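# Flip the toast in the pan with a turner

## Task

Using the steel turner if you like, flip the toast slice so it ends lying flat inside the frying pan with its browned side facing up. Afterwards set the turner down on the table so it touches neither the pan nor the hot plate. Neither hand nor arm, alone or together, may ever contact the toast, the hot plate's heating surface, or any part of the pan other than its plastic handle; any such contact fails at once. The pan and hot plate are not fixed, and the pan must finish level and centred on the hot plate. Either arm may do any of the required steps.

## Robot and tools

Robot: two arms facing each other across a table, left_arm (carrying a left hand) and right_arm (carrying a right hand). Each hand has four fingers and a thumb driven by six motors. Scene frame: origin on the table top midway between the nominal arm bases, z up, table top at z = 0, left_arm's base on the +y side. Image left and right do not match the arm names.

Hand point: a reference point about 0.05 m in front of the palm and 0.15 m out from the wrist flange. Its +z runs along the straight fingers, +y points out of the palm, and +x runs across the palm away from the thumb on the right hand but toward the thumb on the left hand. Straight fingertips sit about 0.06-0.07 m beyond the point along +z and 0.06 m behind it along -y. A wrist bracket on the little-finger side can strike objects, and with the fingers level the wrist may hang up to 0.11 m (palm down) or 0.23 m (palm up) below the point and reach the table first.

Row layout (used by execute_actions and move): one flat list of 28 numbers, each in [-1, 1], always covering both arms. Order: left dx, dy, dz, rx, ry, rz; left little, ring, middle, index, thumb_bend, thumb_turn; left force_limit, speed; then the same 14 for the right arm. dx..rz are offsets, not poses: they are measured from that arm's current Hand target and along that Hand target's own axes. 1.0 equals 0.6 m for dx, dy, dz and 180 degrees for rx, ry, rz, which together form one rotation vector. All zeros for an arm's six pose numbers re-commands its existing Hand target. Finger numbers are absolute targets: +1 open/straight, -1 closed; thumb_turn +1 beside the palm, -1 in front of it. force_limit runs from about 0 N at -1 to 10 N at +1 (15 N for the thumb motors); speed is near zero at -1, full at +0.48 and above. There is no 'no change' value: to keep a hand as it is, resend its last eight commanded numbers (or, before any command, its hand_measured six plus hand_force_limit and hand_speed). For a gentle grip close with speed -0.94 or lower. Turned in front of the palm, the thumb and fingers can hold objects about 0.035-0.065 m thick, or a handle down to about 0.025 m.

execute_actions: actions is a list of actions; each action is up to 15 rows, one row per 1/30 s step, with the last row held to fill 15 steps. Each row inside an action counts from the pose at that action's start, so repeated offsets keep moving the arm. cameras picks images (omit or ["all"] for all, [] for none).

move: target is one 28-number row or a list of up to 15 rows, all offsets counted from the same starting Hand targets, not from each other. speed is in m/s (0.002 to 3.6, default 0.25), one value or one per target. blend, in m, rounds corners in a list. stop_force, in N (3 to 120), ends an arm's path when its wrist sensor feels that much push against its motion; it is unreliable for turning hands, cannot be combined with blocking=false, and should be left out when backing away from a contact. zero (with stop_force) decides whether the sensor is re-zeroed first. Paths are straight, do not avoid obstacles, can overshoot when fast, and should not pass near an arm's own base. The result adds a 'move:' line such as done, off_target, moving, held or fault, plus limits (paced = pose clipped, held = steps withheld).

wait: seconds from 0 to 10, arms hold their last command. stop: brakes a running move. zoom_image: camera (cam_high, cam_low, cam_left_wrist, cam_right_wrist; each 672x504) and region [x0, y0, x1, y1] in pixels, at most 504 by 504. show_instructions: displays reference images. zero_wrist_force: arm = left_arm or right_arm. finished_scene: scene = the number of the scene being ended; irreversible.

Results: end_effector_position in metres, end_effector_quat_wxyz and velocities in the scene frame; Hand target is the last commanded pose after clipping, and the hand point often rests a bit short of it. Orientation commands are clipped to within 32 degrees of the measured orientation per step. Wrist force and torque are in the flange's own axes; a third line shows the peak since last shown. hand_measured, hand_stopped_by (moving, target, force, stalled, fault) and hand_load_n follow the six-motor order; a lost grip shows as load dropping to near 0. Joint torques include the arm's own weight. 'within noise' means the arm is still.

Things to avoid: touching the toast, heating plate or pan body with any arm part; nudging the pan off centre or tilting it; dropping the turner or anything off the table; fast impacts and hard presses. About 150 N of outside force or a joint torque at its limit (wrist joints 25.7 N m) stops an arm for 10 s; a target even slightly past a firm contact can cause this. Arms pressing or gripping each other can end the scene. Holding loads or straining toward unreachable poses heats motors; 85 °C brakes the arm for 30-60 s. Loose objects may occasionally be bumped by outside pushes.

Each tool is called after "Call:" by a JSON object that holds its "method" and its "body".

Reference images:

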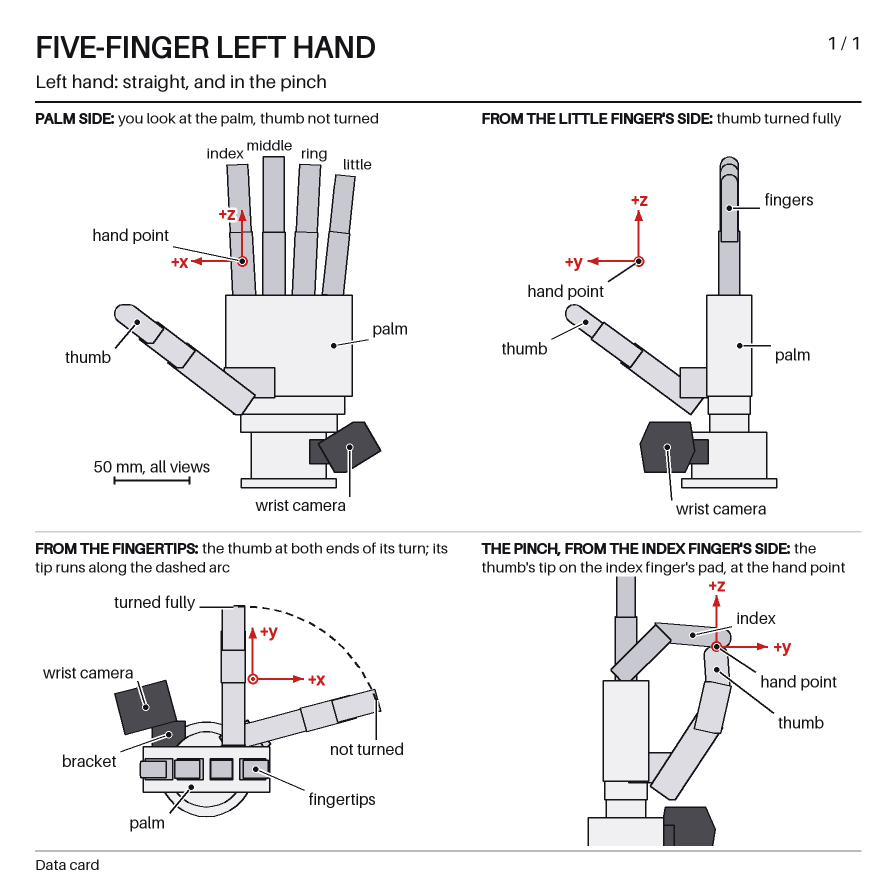

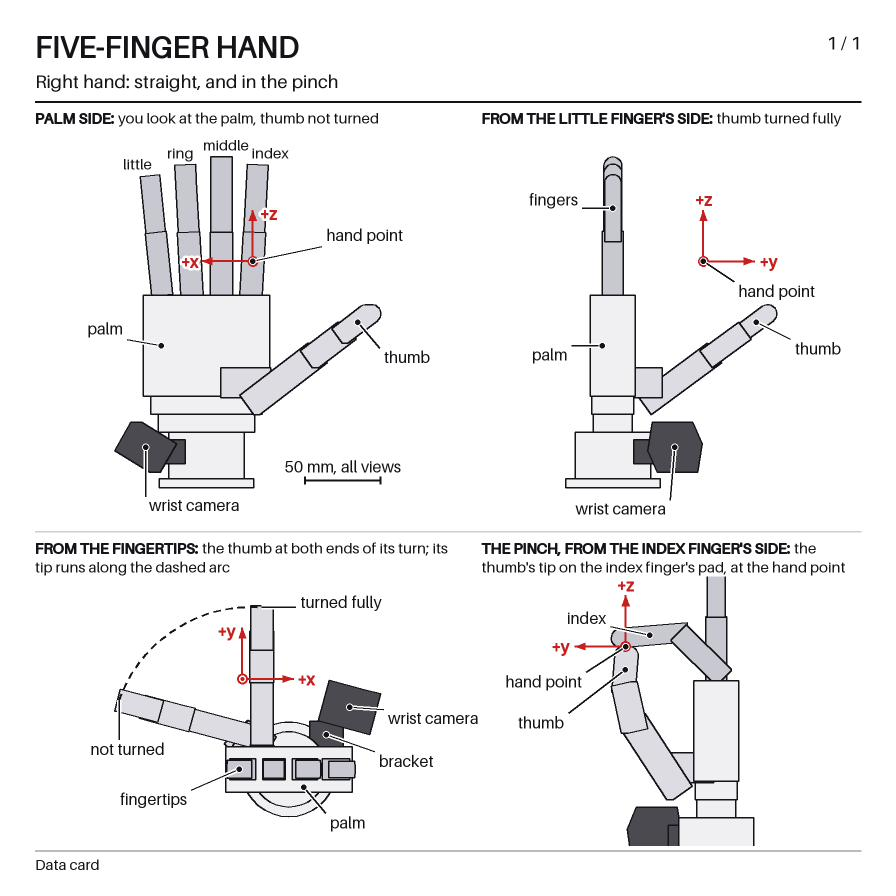

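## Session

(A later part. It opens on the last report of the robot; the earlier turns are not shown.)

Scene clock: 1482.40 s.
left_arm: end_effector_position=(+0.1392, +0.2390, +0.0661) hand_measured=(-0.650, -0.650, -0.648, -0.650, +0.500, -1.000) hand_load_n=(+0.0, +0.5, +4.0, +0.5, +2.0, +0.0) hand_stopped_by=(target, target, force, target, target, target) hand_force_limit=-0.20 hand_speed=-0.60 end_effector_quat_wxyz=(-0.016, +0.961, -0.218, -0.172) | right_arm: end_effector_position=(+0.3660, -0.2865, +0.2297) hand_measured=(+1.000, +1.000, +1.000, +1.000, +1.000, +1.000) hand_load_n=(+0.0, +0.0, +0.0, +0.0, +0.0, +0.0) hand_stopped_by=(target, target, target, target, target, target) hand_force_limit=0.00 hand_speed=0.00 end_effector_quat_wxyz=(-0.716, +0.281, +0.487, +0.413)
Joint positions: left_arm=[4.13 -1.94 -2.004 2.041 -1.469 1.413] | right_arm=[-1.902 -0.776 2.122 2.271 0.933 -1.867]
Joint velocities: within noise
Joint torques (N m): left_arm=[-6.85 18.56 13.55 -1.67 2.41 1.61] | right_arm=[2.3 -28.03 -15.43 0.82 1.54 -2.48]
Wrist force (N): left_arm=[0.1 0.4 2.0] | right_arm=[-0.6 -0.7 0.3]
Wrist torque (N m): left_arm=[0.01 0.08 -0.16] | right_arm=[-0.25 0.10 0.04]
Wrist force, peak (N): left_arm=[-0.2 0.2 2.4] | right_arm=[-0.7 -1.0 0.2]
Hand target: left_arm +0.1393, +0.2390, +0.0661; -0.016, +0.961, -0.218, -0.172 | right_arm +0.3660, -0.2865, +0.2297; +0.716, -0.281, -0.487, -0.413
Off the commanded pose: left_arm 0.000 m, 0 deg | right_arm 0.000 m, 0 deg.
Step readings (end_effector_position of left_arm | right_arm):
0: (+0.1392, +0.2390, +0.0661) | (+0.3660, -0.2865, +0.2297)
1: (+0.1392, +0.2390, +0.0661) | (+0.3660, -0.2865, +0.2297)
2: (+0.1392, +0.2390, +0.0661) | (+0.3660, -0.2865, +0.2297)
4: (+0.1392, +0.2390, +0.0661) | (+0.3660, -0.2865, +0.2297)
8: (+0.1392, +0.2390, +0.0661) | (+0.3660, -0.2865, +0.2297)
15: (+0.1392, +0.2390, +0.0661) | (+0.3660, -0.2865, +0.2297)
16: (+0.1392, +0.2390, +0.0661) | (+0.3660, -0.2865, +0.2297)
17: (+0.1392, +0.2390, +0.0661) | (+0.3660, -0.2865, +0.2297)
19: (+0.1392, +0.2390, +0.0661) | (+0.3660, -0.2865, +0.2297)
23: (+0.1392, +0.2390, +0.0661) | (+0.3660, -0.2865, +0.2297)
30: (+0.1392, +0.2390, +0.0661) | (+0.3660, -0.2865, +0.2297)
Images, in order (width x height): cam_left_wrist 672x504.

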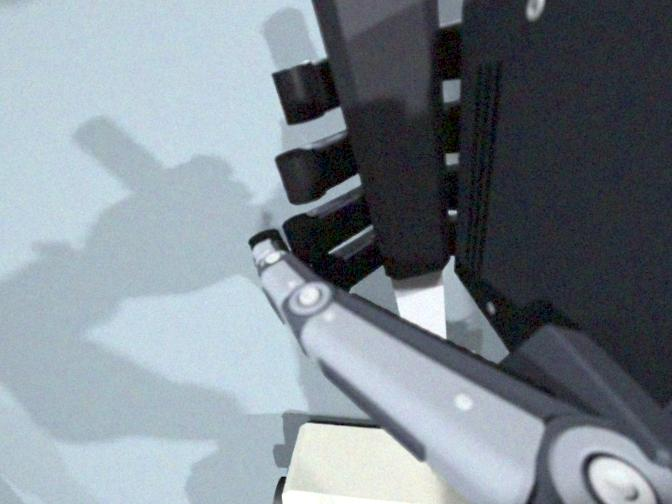

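Call:
{"method": "execute_actions", "body": {"actions": [[[0,0,0,0,0,0,-0.65,-0.65,-0.65,-0.65,0.95,-1,-0.2,0,0,0,0,0,0,0,1,1,1,1,1,1,0,0]],[[0,0,0,0,0,0,-0.98,-0.98,-0.98,-0.98,0.95,-1,-0.1,-0.6,0,0,0,0,0,0,1,1,1,1,1,1,0,0]],[[0,0,0,0,0,0,-0.98,-0.98,-0.98,-0.98,0.95,-1,-0.1,-0.6,0,0,0,0,0,0,1,1,1,1,1,1,0,0]]], "cameras": ["cam_left_wrist"]}}

Scene clock: 1487.63 s.
left_arm: end_effector_position=(+0.1392, +0.2390, +0.0661) hand_measured=(-0.976, -0.940, -0.902, -0.902, +0.950, -1.000) hand_load_n=(+4.0, +4.0, +1.0, +5.0, +0.0, +0.0) hand_stopped_by=(force, force, force, force, target, target) hand_force_limit=-0.10 hand_speed=-0.60 end_effector_quat_wxyz=(-0.016, +0.961, -0.218, -0.172) | right_arm: end_effector_position=(+0.3660, -0.2865, +0.2297) hand_measured=(+1.000, +1.000, +1.000, +1.000, +1.000, +1.000) hand_load_n=(+0.0, +0.0, +0.0, +0.0, +0.0, +0.0) hand_stopped_by=(target, target, target, target, target, target) hand_force_limit=0.00 hand_speed=0.00 end_effector_quat_wxyz=(-0.716, +0.281, +0.487, +0.413)
Joint positions: left_arm=[4.13 -1.94 -2.004 2.041 -1.469 1.413] | right_arm=[-1.902 -0.776 2.122 2.271 0.933 -1.867]
Joint velocities: within noise
Joint torques (N m): left_arm=[-4.28 20.46 18.33 -2.18 2.27 1.07] | right_arm=[2.37 -27.57 -15.75 0.8 1.54 -2.51]
Wrist force (N): left_arm=[-0.8 0.0 0.5] | right_arm=[-0.5 -0.9 0.3]
Wrist torque (N m): left_arm=[0.09 0.46 -0.26] | right_arm=[-0.28 0.10 0.04]
Wrist force, peak (N): left_arm=[-0.2 0.0 2.4] | right_arm=[-0.6 -1.0 0.3]
Hand target: left_arm +0.1393, +0.2390, +0.0661; -0.016, +0.961, -0.218, -0.172 | right_arm +0.3660, -0.2865, +0.2297; +0.716, -0.281, -0.487, -0.413
Off the commanded pose: left_arm 0.000 m, 0 deg | right_arm 0.000 m, 0 deg.
Step readings (end_effector_position of left_arm | right_arm):
0: (+0.1392, +0.2390, +0.0661) | (+0.3660, -0.2865, +0.2297)
1: (+0.1392, +0.2390, +0.0661) | (+0.3660, -0.2865, +0.2297)
2: (+0.1392, +0.2390, +0.0661) | (+0.3660, -0.2865, +0.2297)
4: (+0.1392, +0.2390, +0.0661) | (+0.3660, -0.2865, +0.2297)
8: (+0.1392, +0.2390, +0.0661) | (+0.3660, -0.2865, +0.2297)
15: (+0.1392, +0.2390, +0.0661) | (+0.3660, -0.2865, +0.2297)
16: (+0.1392, +0.2390, +0.0661) | (+0.3660, -0.2865, +0.2297)
17: (+0.1392, +0.2390, +0.0661) | (+0.3660, -0.2865, +0.2297)
19: (+0.1392, +0.2390, +0.0661) | (+0.3660, -0.2865, +0.2297)
23: (+0.1392, +0.2390, +0.0661) | (+0.3660, -0.2865, +0.2297)
30: (+0.1392, +0.2390, +0.0661) | (+0.3660, -0.2865, +0.2297)
31: (+0.1392, +0.2390, +0.0661) | (+0.3660, -0.2865, +0.2297)
32: (+0.1392, +0.2390, +0.0661) | (+0.3660, -0.2865, +0.2297)
34: (+0.1392, +0.2390, +0.0661) | (+0.3660, -0.2865, +0.2297)
38: (+0.1392, +0.2390, +0.0661) | (+0.3660, -0.2865, +0.2297)
45: (+0.1392, +0.2390, +0.0661) | (+0.3660, -0.2865, +0.2297)
Images, in order (width x height): cam_left_wrist 672x504.

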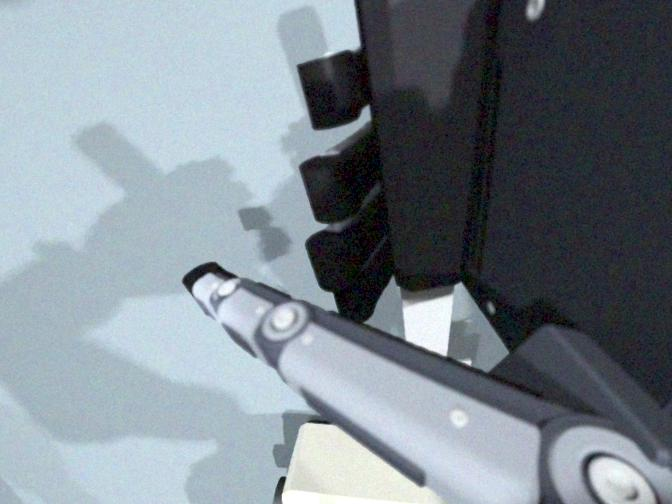

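Call:
{"method": "execute_actions", "body": {"actions": [[[0,0,0,0,0,0,-1,-1,-1,-1,0.95,-1,0.4,-0.7,0,0,0,0,0,0,1,1,1,1,1,1,0,0]],[[0,0,0,0,0,0,-1,-1,-1,-1,0.95,-1,0.4,-0.7,0,0,0,0,0,0,1,1,1,1,1,1,0,0]],[[0,0,0,0,0,0,-1,-1,-1,-1,-0.5,-1,0.1,-0.3,0,0,0,0,0,0,1,1,1,1,1,1,0,0]],[[0,0,0,0,0,0,-1,-1,-1,-1,-0.5,-1,0.1,-0.3,0,0,0,0,0,0,1,1,1,1,1,1,0,0]]], "cameras": ["cam_left_wrist"]}}

Scene clock: 1492.77 s.
left_arm: end_effector_position=(+0.1392, +0.2390, +0.0661) hand_measured=(-0.996, -0.962, -0.952, -0.926, +0.492, -1.000) hand_load_n=(+4.0, +5.5, +11.0, +7.5, +8.5, +2.0) hand_stopped_by=(force, force, force, force, force, target) hand_force_limit=0.10 hand_speed=-0.30 end_effector_quat_wxyz=(-0.016, +0.961, -0.218, -0.172) | right_arm: end_effector_position=(+0.3660, -0.2865, +0.2297) hand_measured=(+1.000, +1.000, +1.000, +1.000, +1.000, +1.000) hand_load_n=(+0.0, +0.0, +0.0, +0.0, +0.0, +0.0) hand_stopped_by=(target, target, target, target, target, target) hand_force_limit=0.00 hand_speed=0.00 end_effector_quat_wxyz=(-0.716, +0.281, +0.487, +0.413)
Joint positions: left_arm=[4.13 -1.94 -2.004 2.041 -1.469 1.413] | right_arm=[-1.902 -0.776 2.122 2.271 0.933 -1.867]
Joint velocities: within noise
Joint torques (N m): left_arm=[-3.81 20.3 22.79 -2.69 2.03 0.7] | right_arm=[1.53 -27.82 -15.8 0.76 1.71 -2.52]
Wrist force (N): left_arm=[-1.2 -0.1 0.2] | right_arm=[-0.7 -0.6 0.5]
Wrist torque (N m): left_arm=[0.10 0.47 -0.28] | right_arm=[-0.26 0.12 0.03]
Wrist force, peak (N): left_arm=[-1.4 -0.6 0.1] | right_arm=[-0.6 -1.0 0.5]
Hand target: left_arm +0.1393, +0.2390, +0.0661; -0.016, +0.961, -0.218, -0.172 | right_arm +0.3660, -0.2865, +0.2297; +0.716, -0.281, -0.487, -0.413
Off the commanded pose: left_arm 0.000 m, 0 deg | right_arm 0.000 m, 0 deg.
Step readings (end_effector_position of left_arm | right_arm):
0: (+0.1392, +0.2390, +0.0661) | (+0.3660, -0.2865, +0.2297)
1: (+0.1392, +0.2390, +0.0661) | (+0.3660, -0.2865, +0.2297)
2: (+0.1392, +0.2390, +0.0661) | (+0.3660, -0.2865, +0.2297)
4: (+0.1392, +0.2390, +0.0661) | (+0.3660, -0.2865, +0.2297)
8: (+0.1392, +0.2390, +0.0661) | (+0.3660, -0.2865, +0.2297)
15: (+0.1392, +0.2390, +0.0661) | (+0.3660, -0.2865, +0.2297)
16: (+0.1392, +0.2390, +0.0661) | (+0.3660, -0.2865, +0.2297)
17: (+0.1392, +0.2390, +0.0661) | (+0.3660, -0.2865, +0.2297)
19: (+0.1392, +0.2390, +0.0661) | (+0.3660, -0.2865, +0.2297)
23: (+0.1392, +0.2390, +0.0661) | (+0.3660, -0.2865, +0.2297)
30: (+0.1392, +0.2390, +0.0661) | (+0.3660, -0.2865, +0.2297)
31: (+0.1392, +0.2390, +0.0661) | (+0.3660, -0.2865, +0.2297)
32: (+0.1392, +0.2390, +0.0661) | (+0.3660, -0.2865, +0.2297)
34: (+0.1392, +0.2390, +0.0661) | (+0.3660, -0.2865, +0.2297)
38: (+0.1392, +0.2390, +0.0661) | (+0.3660, -0.2865, +0.2297)
45: (+0.1392, +0.2390, +0.0661) | (+0.3660, -0.2865, +0.2297)
46: (+0.1392, +0.2390, +0.0661) | (+0.3660, -0.2865, +0.2297)
47: (+0.1392, +0.2390, +0.0661) | (+0.3660, -0.2865, +0.2297)
49: (+0.1392, +0.2390, +0.0661) | (+0.3660, -0.2865, +0.2297)
53: (+0.1392, +0.2390, +0.0661) | (+0.3660, -0.2865, +0.2297)
60: (+0.1392, +0.2390, +0.0661) | (+0.3660, -0.2865, +0.2297)
Images, in order (width x height): cam_left_wrist 672x504.

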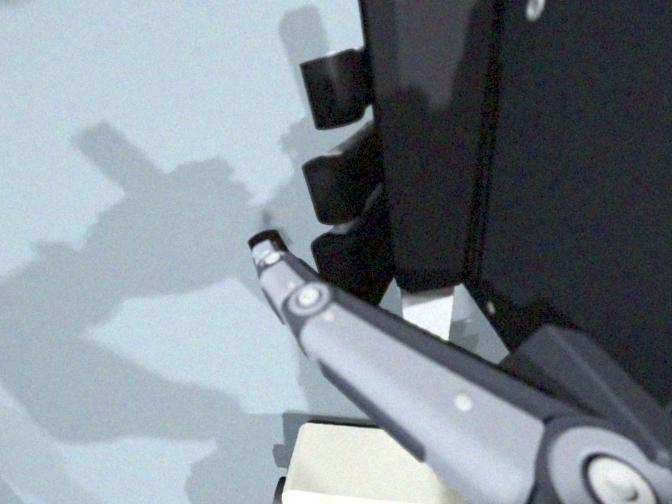

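Call:
{"method": "move", "body": {"target": [[-0.03,-0.006,0.011,0,0,0,-1,-1,-1,-1,-0.5,-1,0.1,-0.3,0,0,0,0,0,0,1,1,1,1,1,1,0,0],[-0.114,0,-0.172,0,0,0,-1,-1,-1,-1,-0.5,-1,0.1,-0.3,0,0,0,0,0,0,1,1,1,1,1,1,0,0]], "speed": 0.12}}

Scene clock: 1497.27 s.
left_arm: end_effector_position=(+0.1146, +0.2563, +0.1861) hand_measured=(-0.996, -0.962, -0.952, -0.926, +0.492, -1.000) hand_load_n=(+0.5, +2.0, +10.5, +10.0, +9.0, +2.0) hand_stopped_by=(force, force, force, force, force, target) hand_force_limit=0.10 hand_speed=-0.30 end_effector_quat_wxyz=(-0.016, +0.961, -0.218, -0.172) | right_arm: end_effector_position=(+0.3660, -0.2865, +0.2297) hand_measured=(+1.000, +1.000, +1.000, +1.000, +1.000, +1.000) hand_load_n=(+0.0, +0.0, +0.0, +0.0, +0.0, +0.0) hand_stopped_by=(target, target, target, target, target, target) hand_force_limit=0.00 hand_speed=0.00 end_effector_quat_wxyz=(-0.716, +0.281, +0.487, +0.413)
Joint positions: left_arm=[4.129 -1.693 -1.947 1.738 -1.469 1.412] | right_arm=[-1.902 -0.776 2.122 2.271 0.933 -1.867]
Joint velocities: within noise
Joint torques (N m): left_arm=[9.89 28.04 29.55 -5.06 -2.51 2.28] | right_arm=[1.3 -28.64 -15.7 0.79 1.79 -2.59]
Wrist force (N): left_arm=[0.2 0.4 2.6] | right_arm=[-0.7 -1.0 0.5]
Wrist torque (N m): left_arm=[-0.04 -0.03 -0.18] | right_arm=[-0.31 0.12 0.02]
Wrist force, peak (N): left_arm=[0.0 -0.1 3.3] | right_arm=[-0.8 -1.0 0.3]
Hand target: left_arm +0.1147, +0.2563, +0.1862; -0.016, +0.961, -0.218, -0.172 | right_arm +0.3660, -0.2865, +0.2297; +0.716, -0.281, -0.487, -0.413
Off the commanded pose: left_arm 0.000 m, 0 deg | right_arm 0.000 m, 0 deg.
move: done

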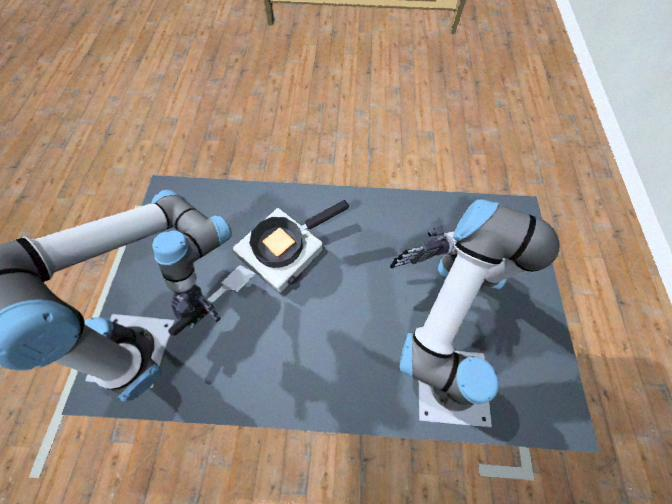

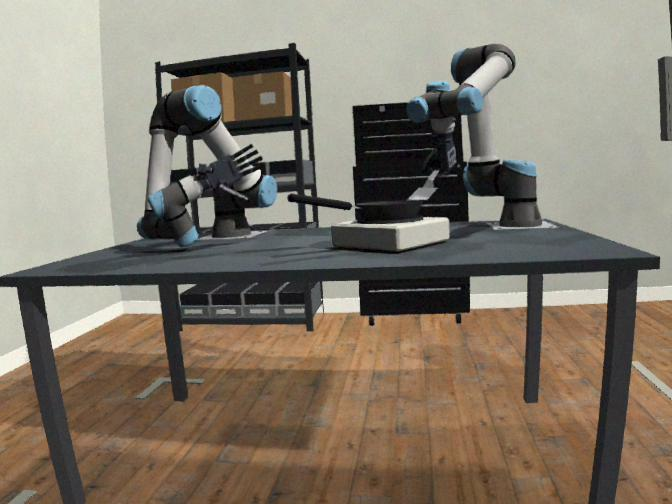

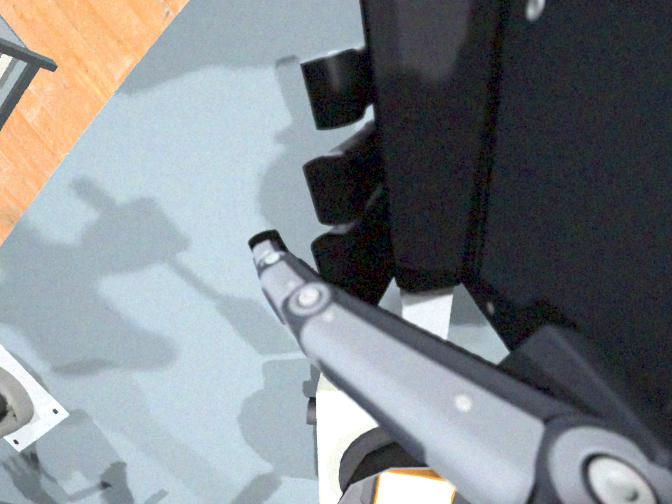

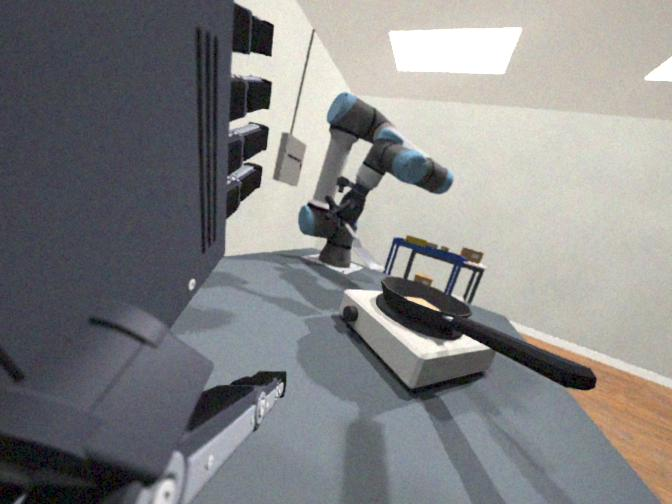

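Call:
{"method": "zoom_image", "body": {"camera": "cam_left_wrist", "region": [300, 250, 560, 504]}}

Call:
{"method": "zoom_image", "body": {"camera": "cam_right_wrist", "region": [300, 160, 440, 300]}}

Call:
{"method": "zoom_image", "body": {"camera": "cam_high", "region": [150, 230, 290, 350]}}

Scaled by 1.938.

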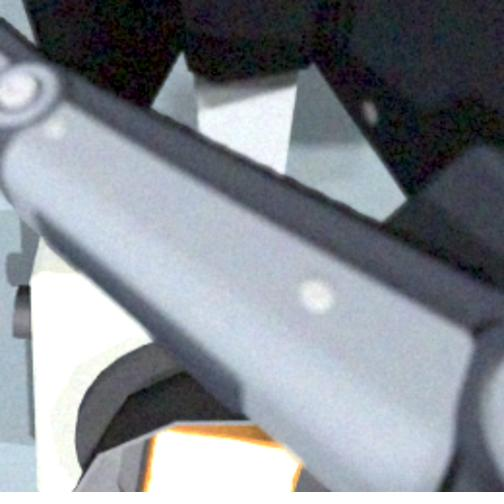

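Scaled by 3.600.

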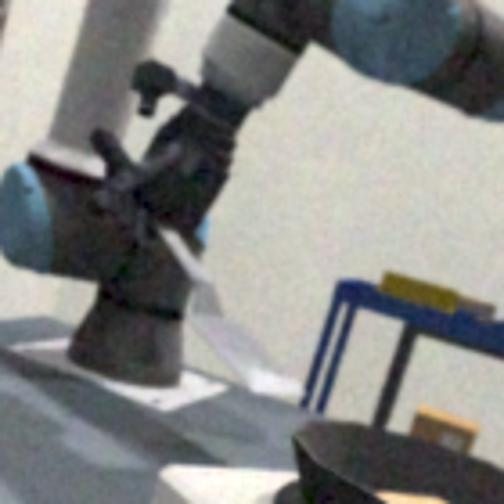

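Scaled by 3.600.

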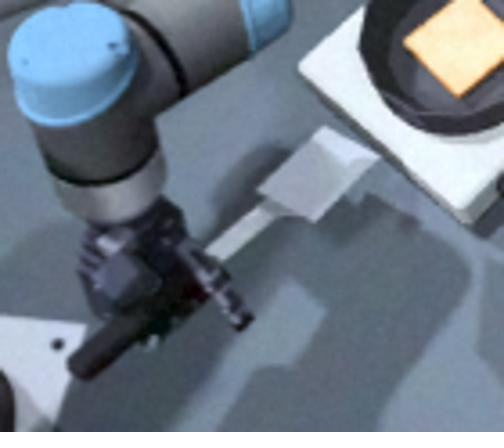

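Call:
{"method": "execute_actions", "body": {"actions": [[[0,0,0,0,0,0,-1,-1,-1,-1,1,-1,0.1,0.3,0,0,0,0,0,0,1,1,1,1,1,1,0,0]],[[0,0,0,0,0,0,-1,-1,-1,-1,1,1,0.1,0.3,0,0,0,0,0,0,1,1,1,1,1,1,0,0]],[[0,0,0,0,0,0,-1,-1,-1,-1,1,1,0.1,0.3,0,0,0,0,0,0,1,1,1,1,1,1,0,0]]], "cameras": ["cam_left_wrist","cam_high"]}}

Call:
{"method": "zoom_image", "body": {"camera": "cam_left_wrist", "region": [300, 250, 560, 504]}}

Scene clock: 1506.93 s.
left_arm: end_effector_position=(+0.1147, +0.2563, +0.1862) hand_measured=(-0.996, -0.962, -0.952, -0.926, +1.000, +1.000) hand_load_n=(+0.0, +2.0, +11.0, +10.0, +0.0, +0.0) hand_stopped_by=(force, force, force, force, target, target) hand_force_limit=0.10 hand_speed=0.30 end_effector_quat_wxyz=(-0.016, +0.961, -0.218, -0.172) | right_arm: end_effector_position=(+0.3660, -0.2865, +0.2297) hand_measured=(+1.000, +1.000, +1.000, +1.000, +1.000, +1.000) hand_load_n=(+0.0, +0.0, +0.0, +0.0, +0.0, +0.0) hand_stopped_by=(target, target, target, target, target, target) hand_force_limit=0.00 hand_speed=0.00 end_effector_quat_wxyz=(-0.716, +0.281, +0.487, +0.413)
Joint positions: left_arm=[4.129 -1.693 -1.947 1.737 -1.469 1.412] | right_arm=[-1.902 -0.776 2.122 2.271 0.933 -1.867]
Joint velocities: within noise
Joint torques (N m): left_arm=[9.07 26.5 25.08 -5.13 -2.27 2.15] | right_arm=[0.93 -28.32 -15.16 0.72 1.86 -2.58]
Wrist force (N): left_arm=[0.0 0.2 2.2] | right_arm=[-0.4 -0.8 0.3]
Wrist torque (N m): left_arm=[-0.05 -0.02 -0.18] | right_arm=[-0.27 0.09 0.04]
Wrist force, peak (N): left_arm=[0.1 0.1 2.9] | right_arm=[-0.7 -1.0 0.4]
Hand target: left_arm +0.1147, +0.2563, +0.1862; -0.016, +0.961, -0.218, -0.172 | right_arm +0.3660, -0.2865, +0.2297; +0.716, -0.281, -0.487, -0.413
Off the commanded pose: left_arm 0.000 m, 0 deg | right_arm 0.000 m, 0 deg.
Step readings (end_effector_position of left_arm | right_arm):
0: (+0.1147, +0.2563, +0.1862) | (+0.3660, -0.2865, +0.2297)
1: (+0.1147, +0.2563, +0.1862) | (+0.3660, -0.2865, +0.2297)
2: (+0.1147, +0.2563, +0.1862) | (+0.3660, -0.2865, +0.2297)
4: (+0.1147, +0.2563, +0.1862) | (+0.3660, -0.2865, +0.2297)
8: (+0.1147, +0.2563, +0.1862) | (+0.3660, -0.2865, +0.2297)
15: (+0.1147, +0.2563, +0.1862) | (+0.3660, -0.2865, +0.2297)
16: (+0.1147, +0.2563, +0.1862) | (+0.3660, -0.2865, +0.2297)
17: (+0.1147, +0.2563, +0.1862) | (+0.3660, -0.2865, +0.2297)
19: (+0.1147, +0.2563, +0.1862) | (+0.3660, -0.2865, +0.2297)
23: (+0.1147, +0.2563, +0.1862) | (+0.3660, -0.2865, +0.2297)
30: (+0.1147, +0.2563, +0.1862) | (+0.3660, -0.2865, +0.2297)
31: (+0.1147, +0.2563, +0.1862) | (+0.3660, -0.2865, +0.2297)
32: (+0.1147, +0.2563, +0.1862) | (+0.3660, -0.2865, +0.2297)
34: (+0.1147, +0.2563, +0.1862) | (+0.3660, -0.2865, +0.2297)
38: (+0.1147, +0.2563, +0.1862) | (+0.3660, -0.2865, +0.2297)
45: (+0.1147, +0.2563, +0.1862) | (+0.3660, -0.2865, +0.2297)
Images, in order (width x height): cam_high 672x504, cam_left_wrist 672x504.

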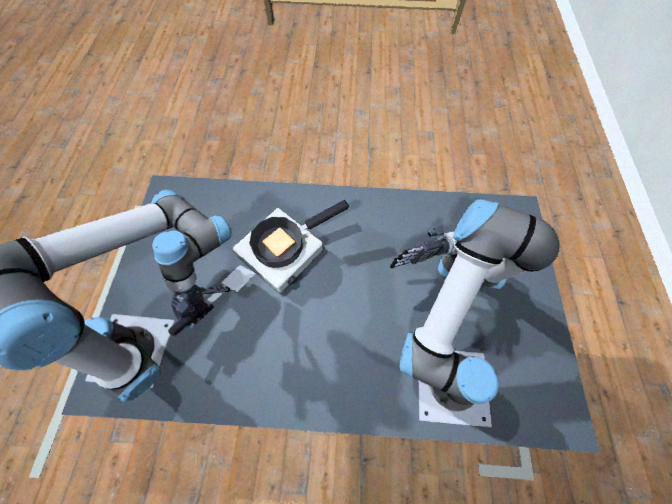

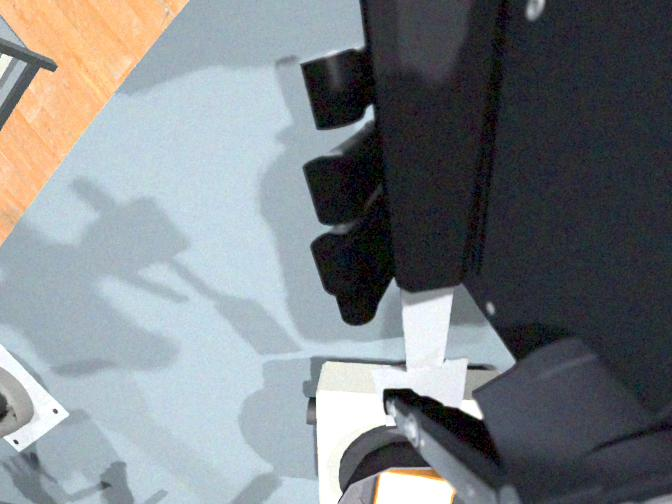

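Scaled by 1.938.

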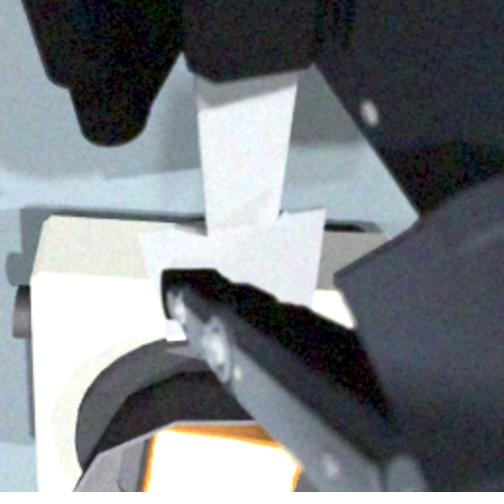

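Call:
{"method": "zoom_image", "body": {"camera": "cam_left_wrist", "region": [350, 330, 500, 480]}}

Scaled by 3.360.

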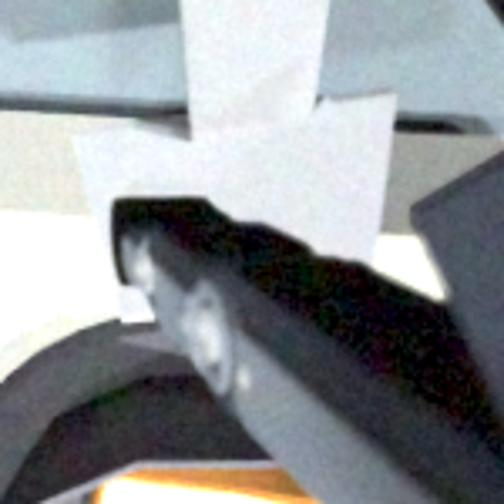

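Call:
{"method": "execute_actions", "body": {"actions": [[[0,0,0,0,0,0,-1,-1,-1,-1,1,-1,0.1,0.3,0,0,0,0,0,0,1,1,1,1,1,1,0,0]],[[0,0,0,0,0,0,-1,-1,-1,-1,0.9,-1,0.1,0.3,0,0,0,0,0,0,1,1,1,1,1,1,0,0]]], "cameras": []}}

Call:
{"method": "move", "body": {"target": [[-0.081,0.0106,-0.226,0.0442,-0.1413,0.0431,-1,-1,-1,-1,0.9,-1,0.1,0.3,0,0,0,0,0,0,1,1,1,1,1,1,0,0],[0.124,-0.025,-0.301,0.0442,-0.1413,0.0431,-1,-1,-1,-1,0.9,-1,0.1,0.3,0,0,0,0,0,0,1,1,1,1,1,1,0,0]], "speed": 0.12}}

Call:
{"method": "zoom_image", "body": {"camera": "cam_right_wrist", "region": [300, 120, 520, 340]}}

Scene clock: 1552.70 s.
left_arm: end_effector_position=(+0.1147, +0.2563, +0.1862) hand_measured=(-0.996, -0.962, -0.952, -0.926, +0.900, -1.000) hand_load_n=(+0.5, +2.0, +11.0, +9.5, +0.0, +0.0) hand_stopped_by=(force, force, force, force, target, target) hand_force_limit=0.10 hand_speed=0.30 end_effector_quat_wxyz=(-0.016, +0.961, -0.218, -0.172) | right_arm: end_effector_position=(+0.3660, -0.2865, +0.2297) hand_measured=(+1.000, +1.000, +1.000, +1.000, +1.000, +1.000) hand_load_n=(+0.0, +0.0, +0.0, +0.0, +0.0, +0.0) hand_stopped_by=(target, target, target, target, target, target) hand_force_limit=0.00 hand_speed=0.00 end_effector_quat_wxyz=(-0.716, +0.281, +0.487, +0.413)
Joint positions: left_arm=[4.129 -1.693 -1.947 1.737 -1.469 1.412] | right_arm=[-1.902 -0.776 2.122 2.271 0.933 -1.867]
Joint velocities: within noise
Joint torques (N m): left_arm=[8.46 26.4 20.51 -4.9 -2.45 1.66] | right_arm=[0.69 -28.6 -15.14 0.6 1.8 -2.55]
Wrist force (N): left_arm=[0.2 0.0 2.7] | right_arm=[-0.6 -0.6 0.4]
Wrist torque (N m): left_arm=[-0.09 -0.02 -0.17] | right_arm=[-0.25 0.11 0.04]
Wrist force, peak (N): left_arm=[-0.1 0.0 3.1] | right_arm=[-0.7 -0.9 0.5]
Hand target: left_arm +0.1147, +0.2563, +0.1862; -0.016, +0.961, -0.218, -0.172 | right_arm +0.3660, -0.2865, +0.2297; +0.716, -0.281, -0.487, -0.413
Off the commanded pose: left_arm 0.000 m, 0 deg | right_arm 0.000 m, 0 deg.
Step readings (end_effector_position of left_arm | right_arm):
0: (+0.1147, +0.2563, +0.1862) | (+0.3660, -0.2865, +0.2297)
1: (+0.1147, +0.2563, +0.1862) | (+0.3660, -0.2865, +0.2297)
2: (+0.1147, +0.2563, +0.1862) | (+0.3660, -0.2865, +0.2297)
4: (+0.1147, +0.2563, +0.1862) | (+0.3660, -0.2865, +0.2297)
8: (+0.1147, +0.2563, +0.1862) | (+0.3660, -0.2865, +0.2297)
15: (+0.1147, +0.2563, +0.1862) | (+0.3660, -0.2865, +0.2297)
16: (+0.1147, +0.2563, +0.1862) | (+0.3660, -0.2865, +0.2297)
17: (+0.1147, +0.2563, +0.1862) | (+0.3660, -0.2865, +0.2297)
19: (+0.1147, +0.2563, +0.1862) | (+0.3660, -0.2865, +0.2297)
23: (+0.1147, +0.2563, +0.1862) | (+0.3660, -0.2865, +0.2297)
30: (+0.1147, +0.2563, +0.1862) | (+0.3660, -0.2865, +0.2297)
No camera images: "cameras" was empty.

Scene clock: 1556.50 s.
left_arm: end_effector_position=(+0.2422, +0.2199, +0.3304) hand_measured=(-0.996, -0.962, -0.952, -0.926, +0.900, -1.000) hand_load_n=(+0.0, +2.0, +11.0, +9.5, +0.0, +0.0) hand_stopped_by=(force, force, force, force, target, target) hand_force_limit=0.10 hand_speed=0.30 end_effector_quat_wxyz=(-0.118, +0.879, -0.284, -0.364) | right_arm: end_effector_position=(+0.3660, -0.2865, +0.2297) hand_measured=(+1.000, +1.000, +1.000, +1.000, +1.000, +1.000) hand_load_n=(+0.0, +0.0, +0.0, +0.0, +0.0, +0.0) hand_stopped_by=(target, target, target, target, target, target) hand_force_limit=0.00 hand_speed=0.00 end_effector_quat_wxyz=(-0.716, +0.281, +0.487, +0.413)
Joint positions: left_arm=[4.174 -2.113 -1.202 0.96 -1.607 1.605] | right_arm=[-1.902 -0.776 2.122 2.271 0.933 -1.867]
Joint velocities: within noise
Joint torques (N m): left_arm=[9.37 29.8 29.22 -5.52 -2.92 2.55] | right_arm=[0.63 -28.81 -14.95 0.64 1.83 -2.63]
Wrist force (N): left_arm=[0.1 0.1 2.2] | right_arm=[-0.3 -0.5 0.3]
Wrist torque (N m): left_arm=[-0.16 0.17 -0.29] | right_arm=[-0.23 0.08 0.05]
Wrist force, peak (N): left_arm=[-0.1 0.1 3.2] | right_arm=[-0.9 -0.9 0.3]
Hand target: left_arm +0.2422, +0.2199, +0.3304; -0.118, +0.879, -0.284, -0.364 | right_arm +0.3660, -0.2865, +0.2297; +0.716, -0.281, -0.487, -0.413
Off the commanded pose: left_arm 0.000 m, 0 deg | right_arm 0.000 m, 0 deg.
move: done

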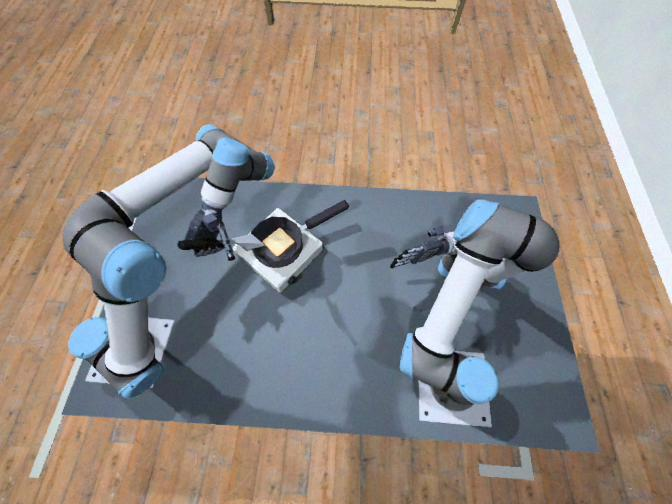

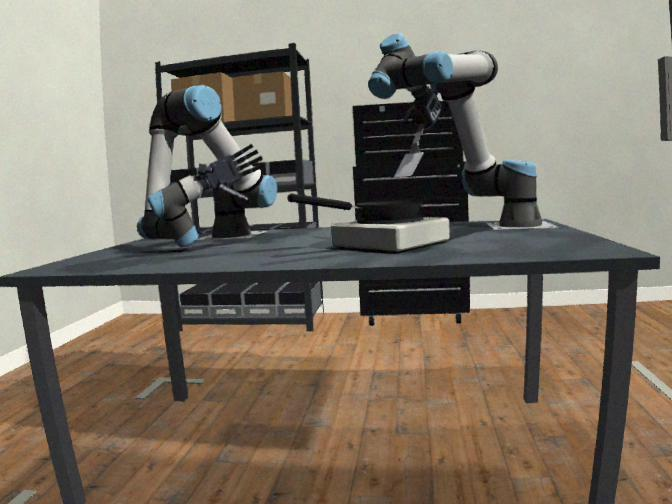

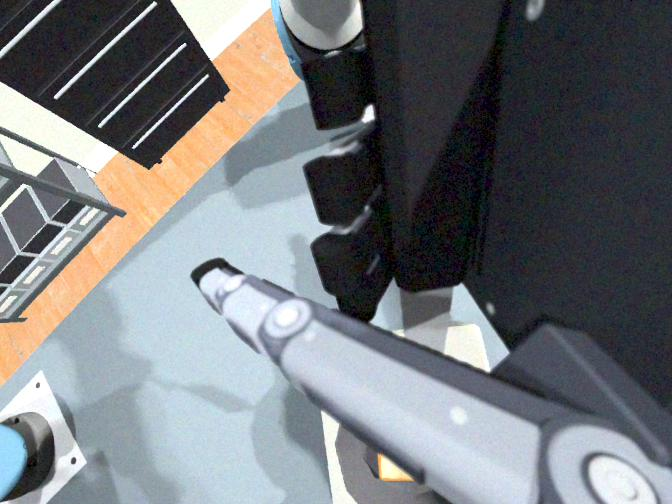

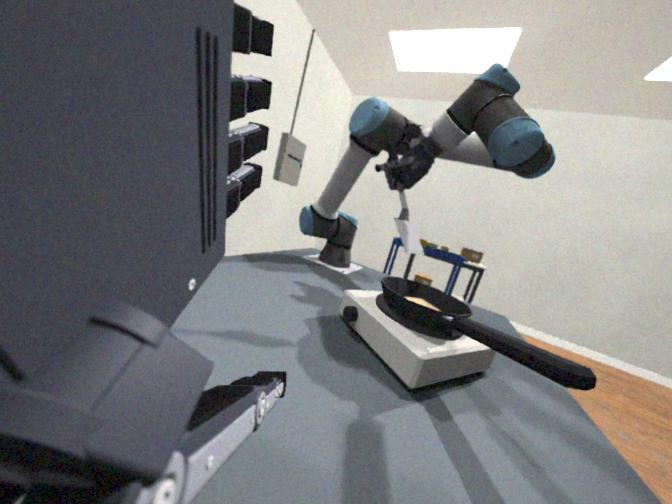

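Scaled by 2.291.

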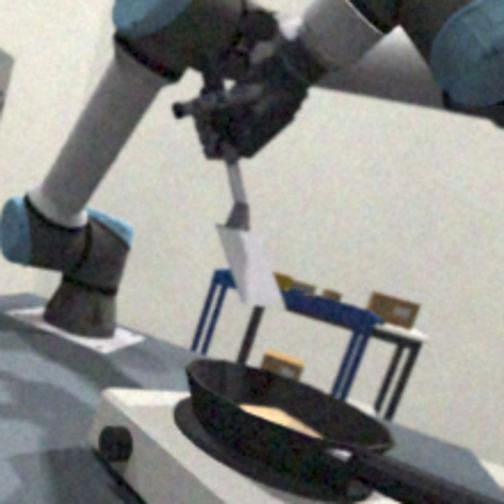

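Call:
{"method": "zoom_image", "body": {"camera": "cam_high", "region": [170, 180, 330, 300]}}

Call:
{"method": "zoom_image", "body": {"camera": "cam_low", "region": [330, 60, 470, 260]}}

Call:
{"method": "zoom_image", "body": {"camera": "cam_left_wrist", "region": [300, 240, 560, 500]}}

Scaled by 3.150.

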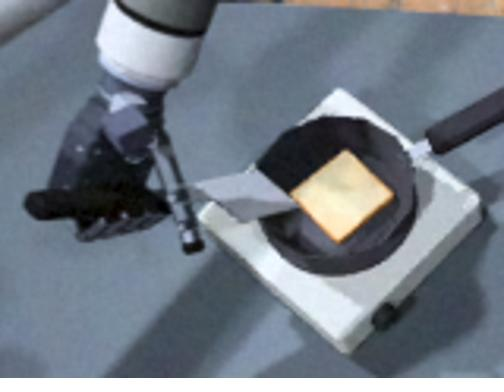

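Scaled by 2.520.

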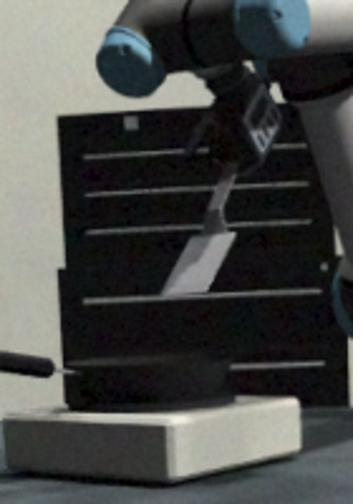

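Scaled by 1.938.

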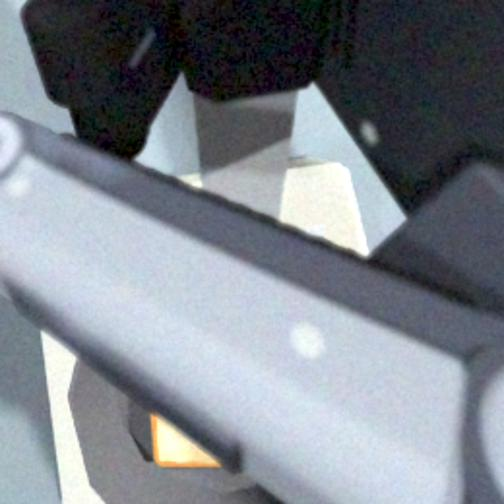

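Call:
{"method": "move", "body": {"target": [0.0825,0,0.0825,0,0,0,-1,-1,-1,-1,0.9,-1,0.1,0.3,0,0,0,0,0,0,1,1,1,1,1,1,0,0], "speed": 0.1, "cameras": ["cam_high","cam_right_wrist","cam_low"]}}

Call:
{"method": "zoom_image", "body": {"camera": "cam_right_wrist", "region": [330, 150, 500, 370]}}

Call:
{"method": "zoom_image", "body": {"camera": "cam_high", "region": [190, 190, 330, 300]}}

Call:
{"method": "zoom_image", "body": {"camera": "cam_low", "region": [330, 90, 470, 260]}}

Scene clock: 1568.83 s.
left_arm: end_effector_position=(+0.2423, +0.2200, +0.2605) hand_measured=(-0.996, -0.962, -0.952, -0.926, +0.900, -1.000) hand_load_n=(+0.0, +2.5, +11.0, +9.5, +0.0, +0.0) hand_stopped_by=(force, force, force, force, target, target) hand_force_limit=0.10 hand_speed=0.30 end_effector_quat_wxyz=(-0.118, +0.879, -0.284, -0.364) | right_arm: end_effector_position=(+0.3660, -0.2865, +0.2297) hand_measured=(+1.000, +1.000, +1.000, +1.000, +1.000, +1.000) hand_load_n=(+0.0, +0.0, +0.0, +0.0, +0.0, +0.0) hand_stopped_by=(target, target, target, target, target, target) hand_force_limit=0.00 hand_speed=0.00 end_effector_quat_wxyz=(-0.716, +0.281, +0.487, +0.413)
Joint positions: left_arm=[4.174 -2.156 -1.317 1.118 -1.607 1.605] | right_arm=[-1.902 -0.776 2.122 2.271 0.933 -1.867]
Joint velocities: within noise
Joint torques (N m): left_arm=[10.28 30.43 5.31 -0.76 0.66 1.43] | right_arm=[0.3 -29.01 -14.9 0.7 1.78 -2.53]
Wrist force (N): left_arm=[0.0 0.3 2.1] | right_arm=[-0.4 -0.9 0.5]
Wrist torque (N m): left_arm=[-0.15 0.19 -0.29] | right_arm=[-0.29 0.08 0.04]
Wrist force, peak (N): left_arm=[0.6 0.3 2.7] | right_arm=[-0.5 -1.2 0.3]
Hand target: left_arm +0.2423, +0.2200, +0.2604; -0.118, +0.879, -0.284, -0.364 | right_arm +0.3660, -0.2865, +0.2297; +0.716, -0.281, -0.487, -0.413
Off the commanded pose: left_arm 0.000 m, 0 deg | right_arm 0.000 m, 0 deg.
move: done
Images, in order (width x height): cam_high 672x504, cam_low 672x504, cam_right_wrist 672x504.

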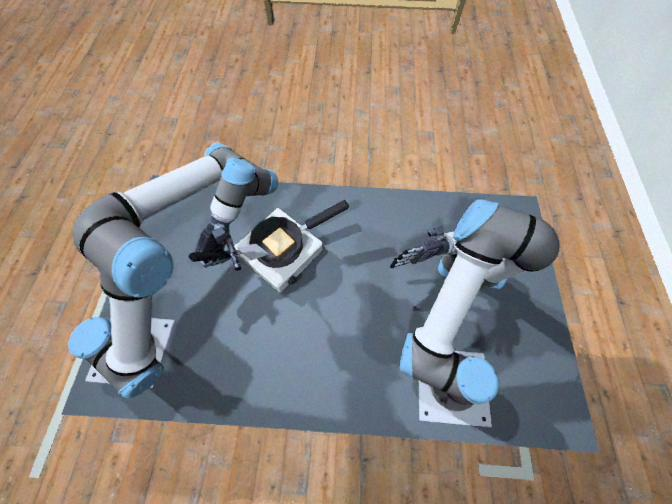

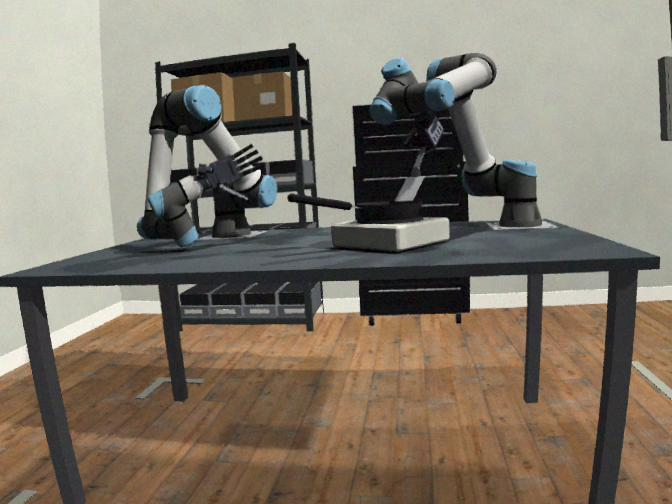

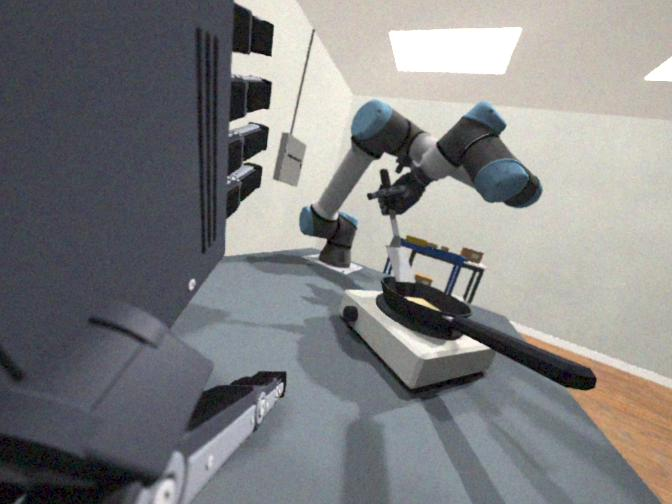

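Scaled by 2.291.

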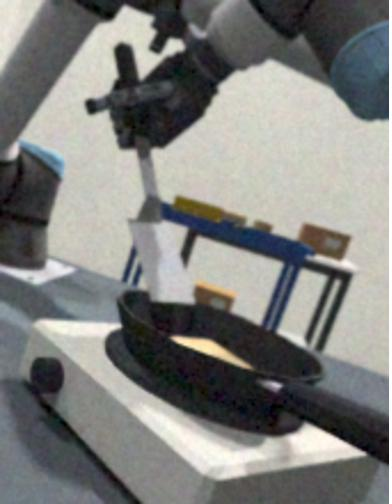

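Scaled by 3.600.

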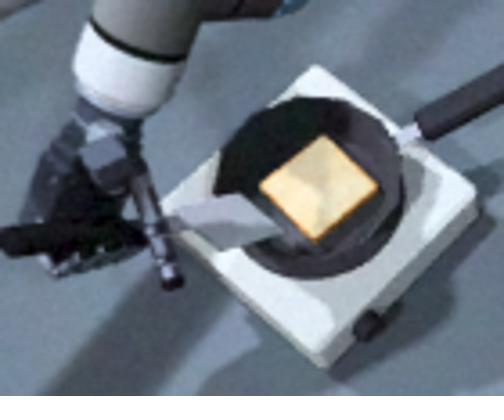

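Scaled by 2.965.

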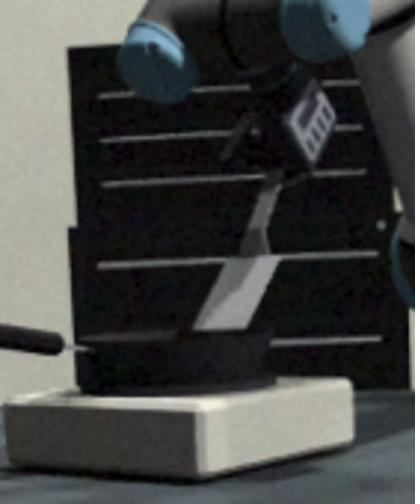

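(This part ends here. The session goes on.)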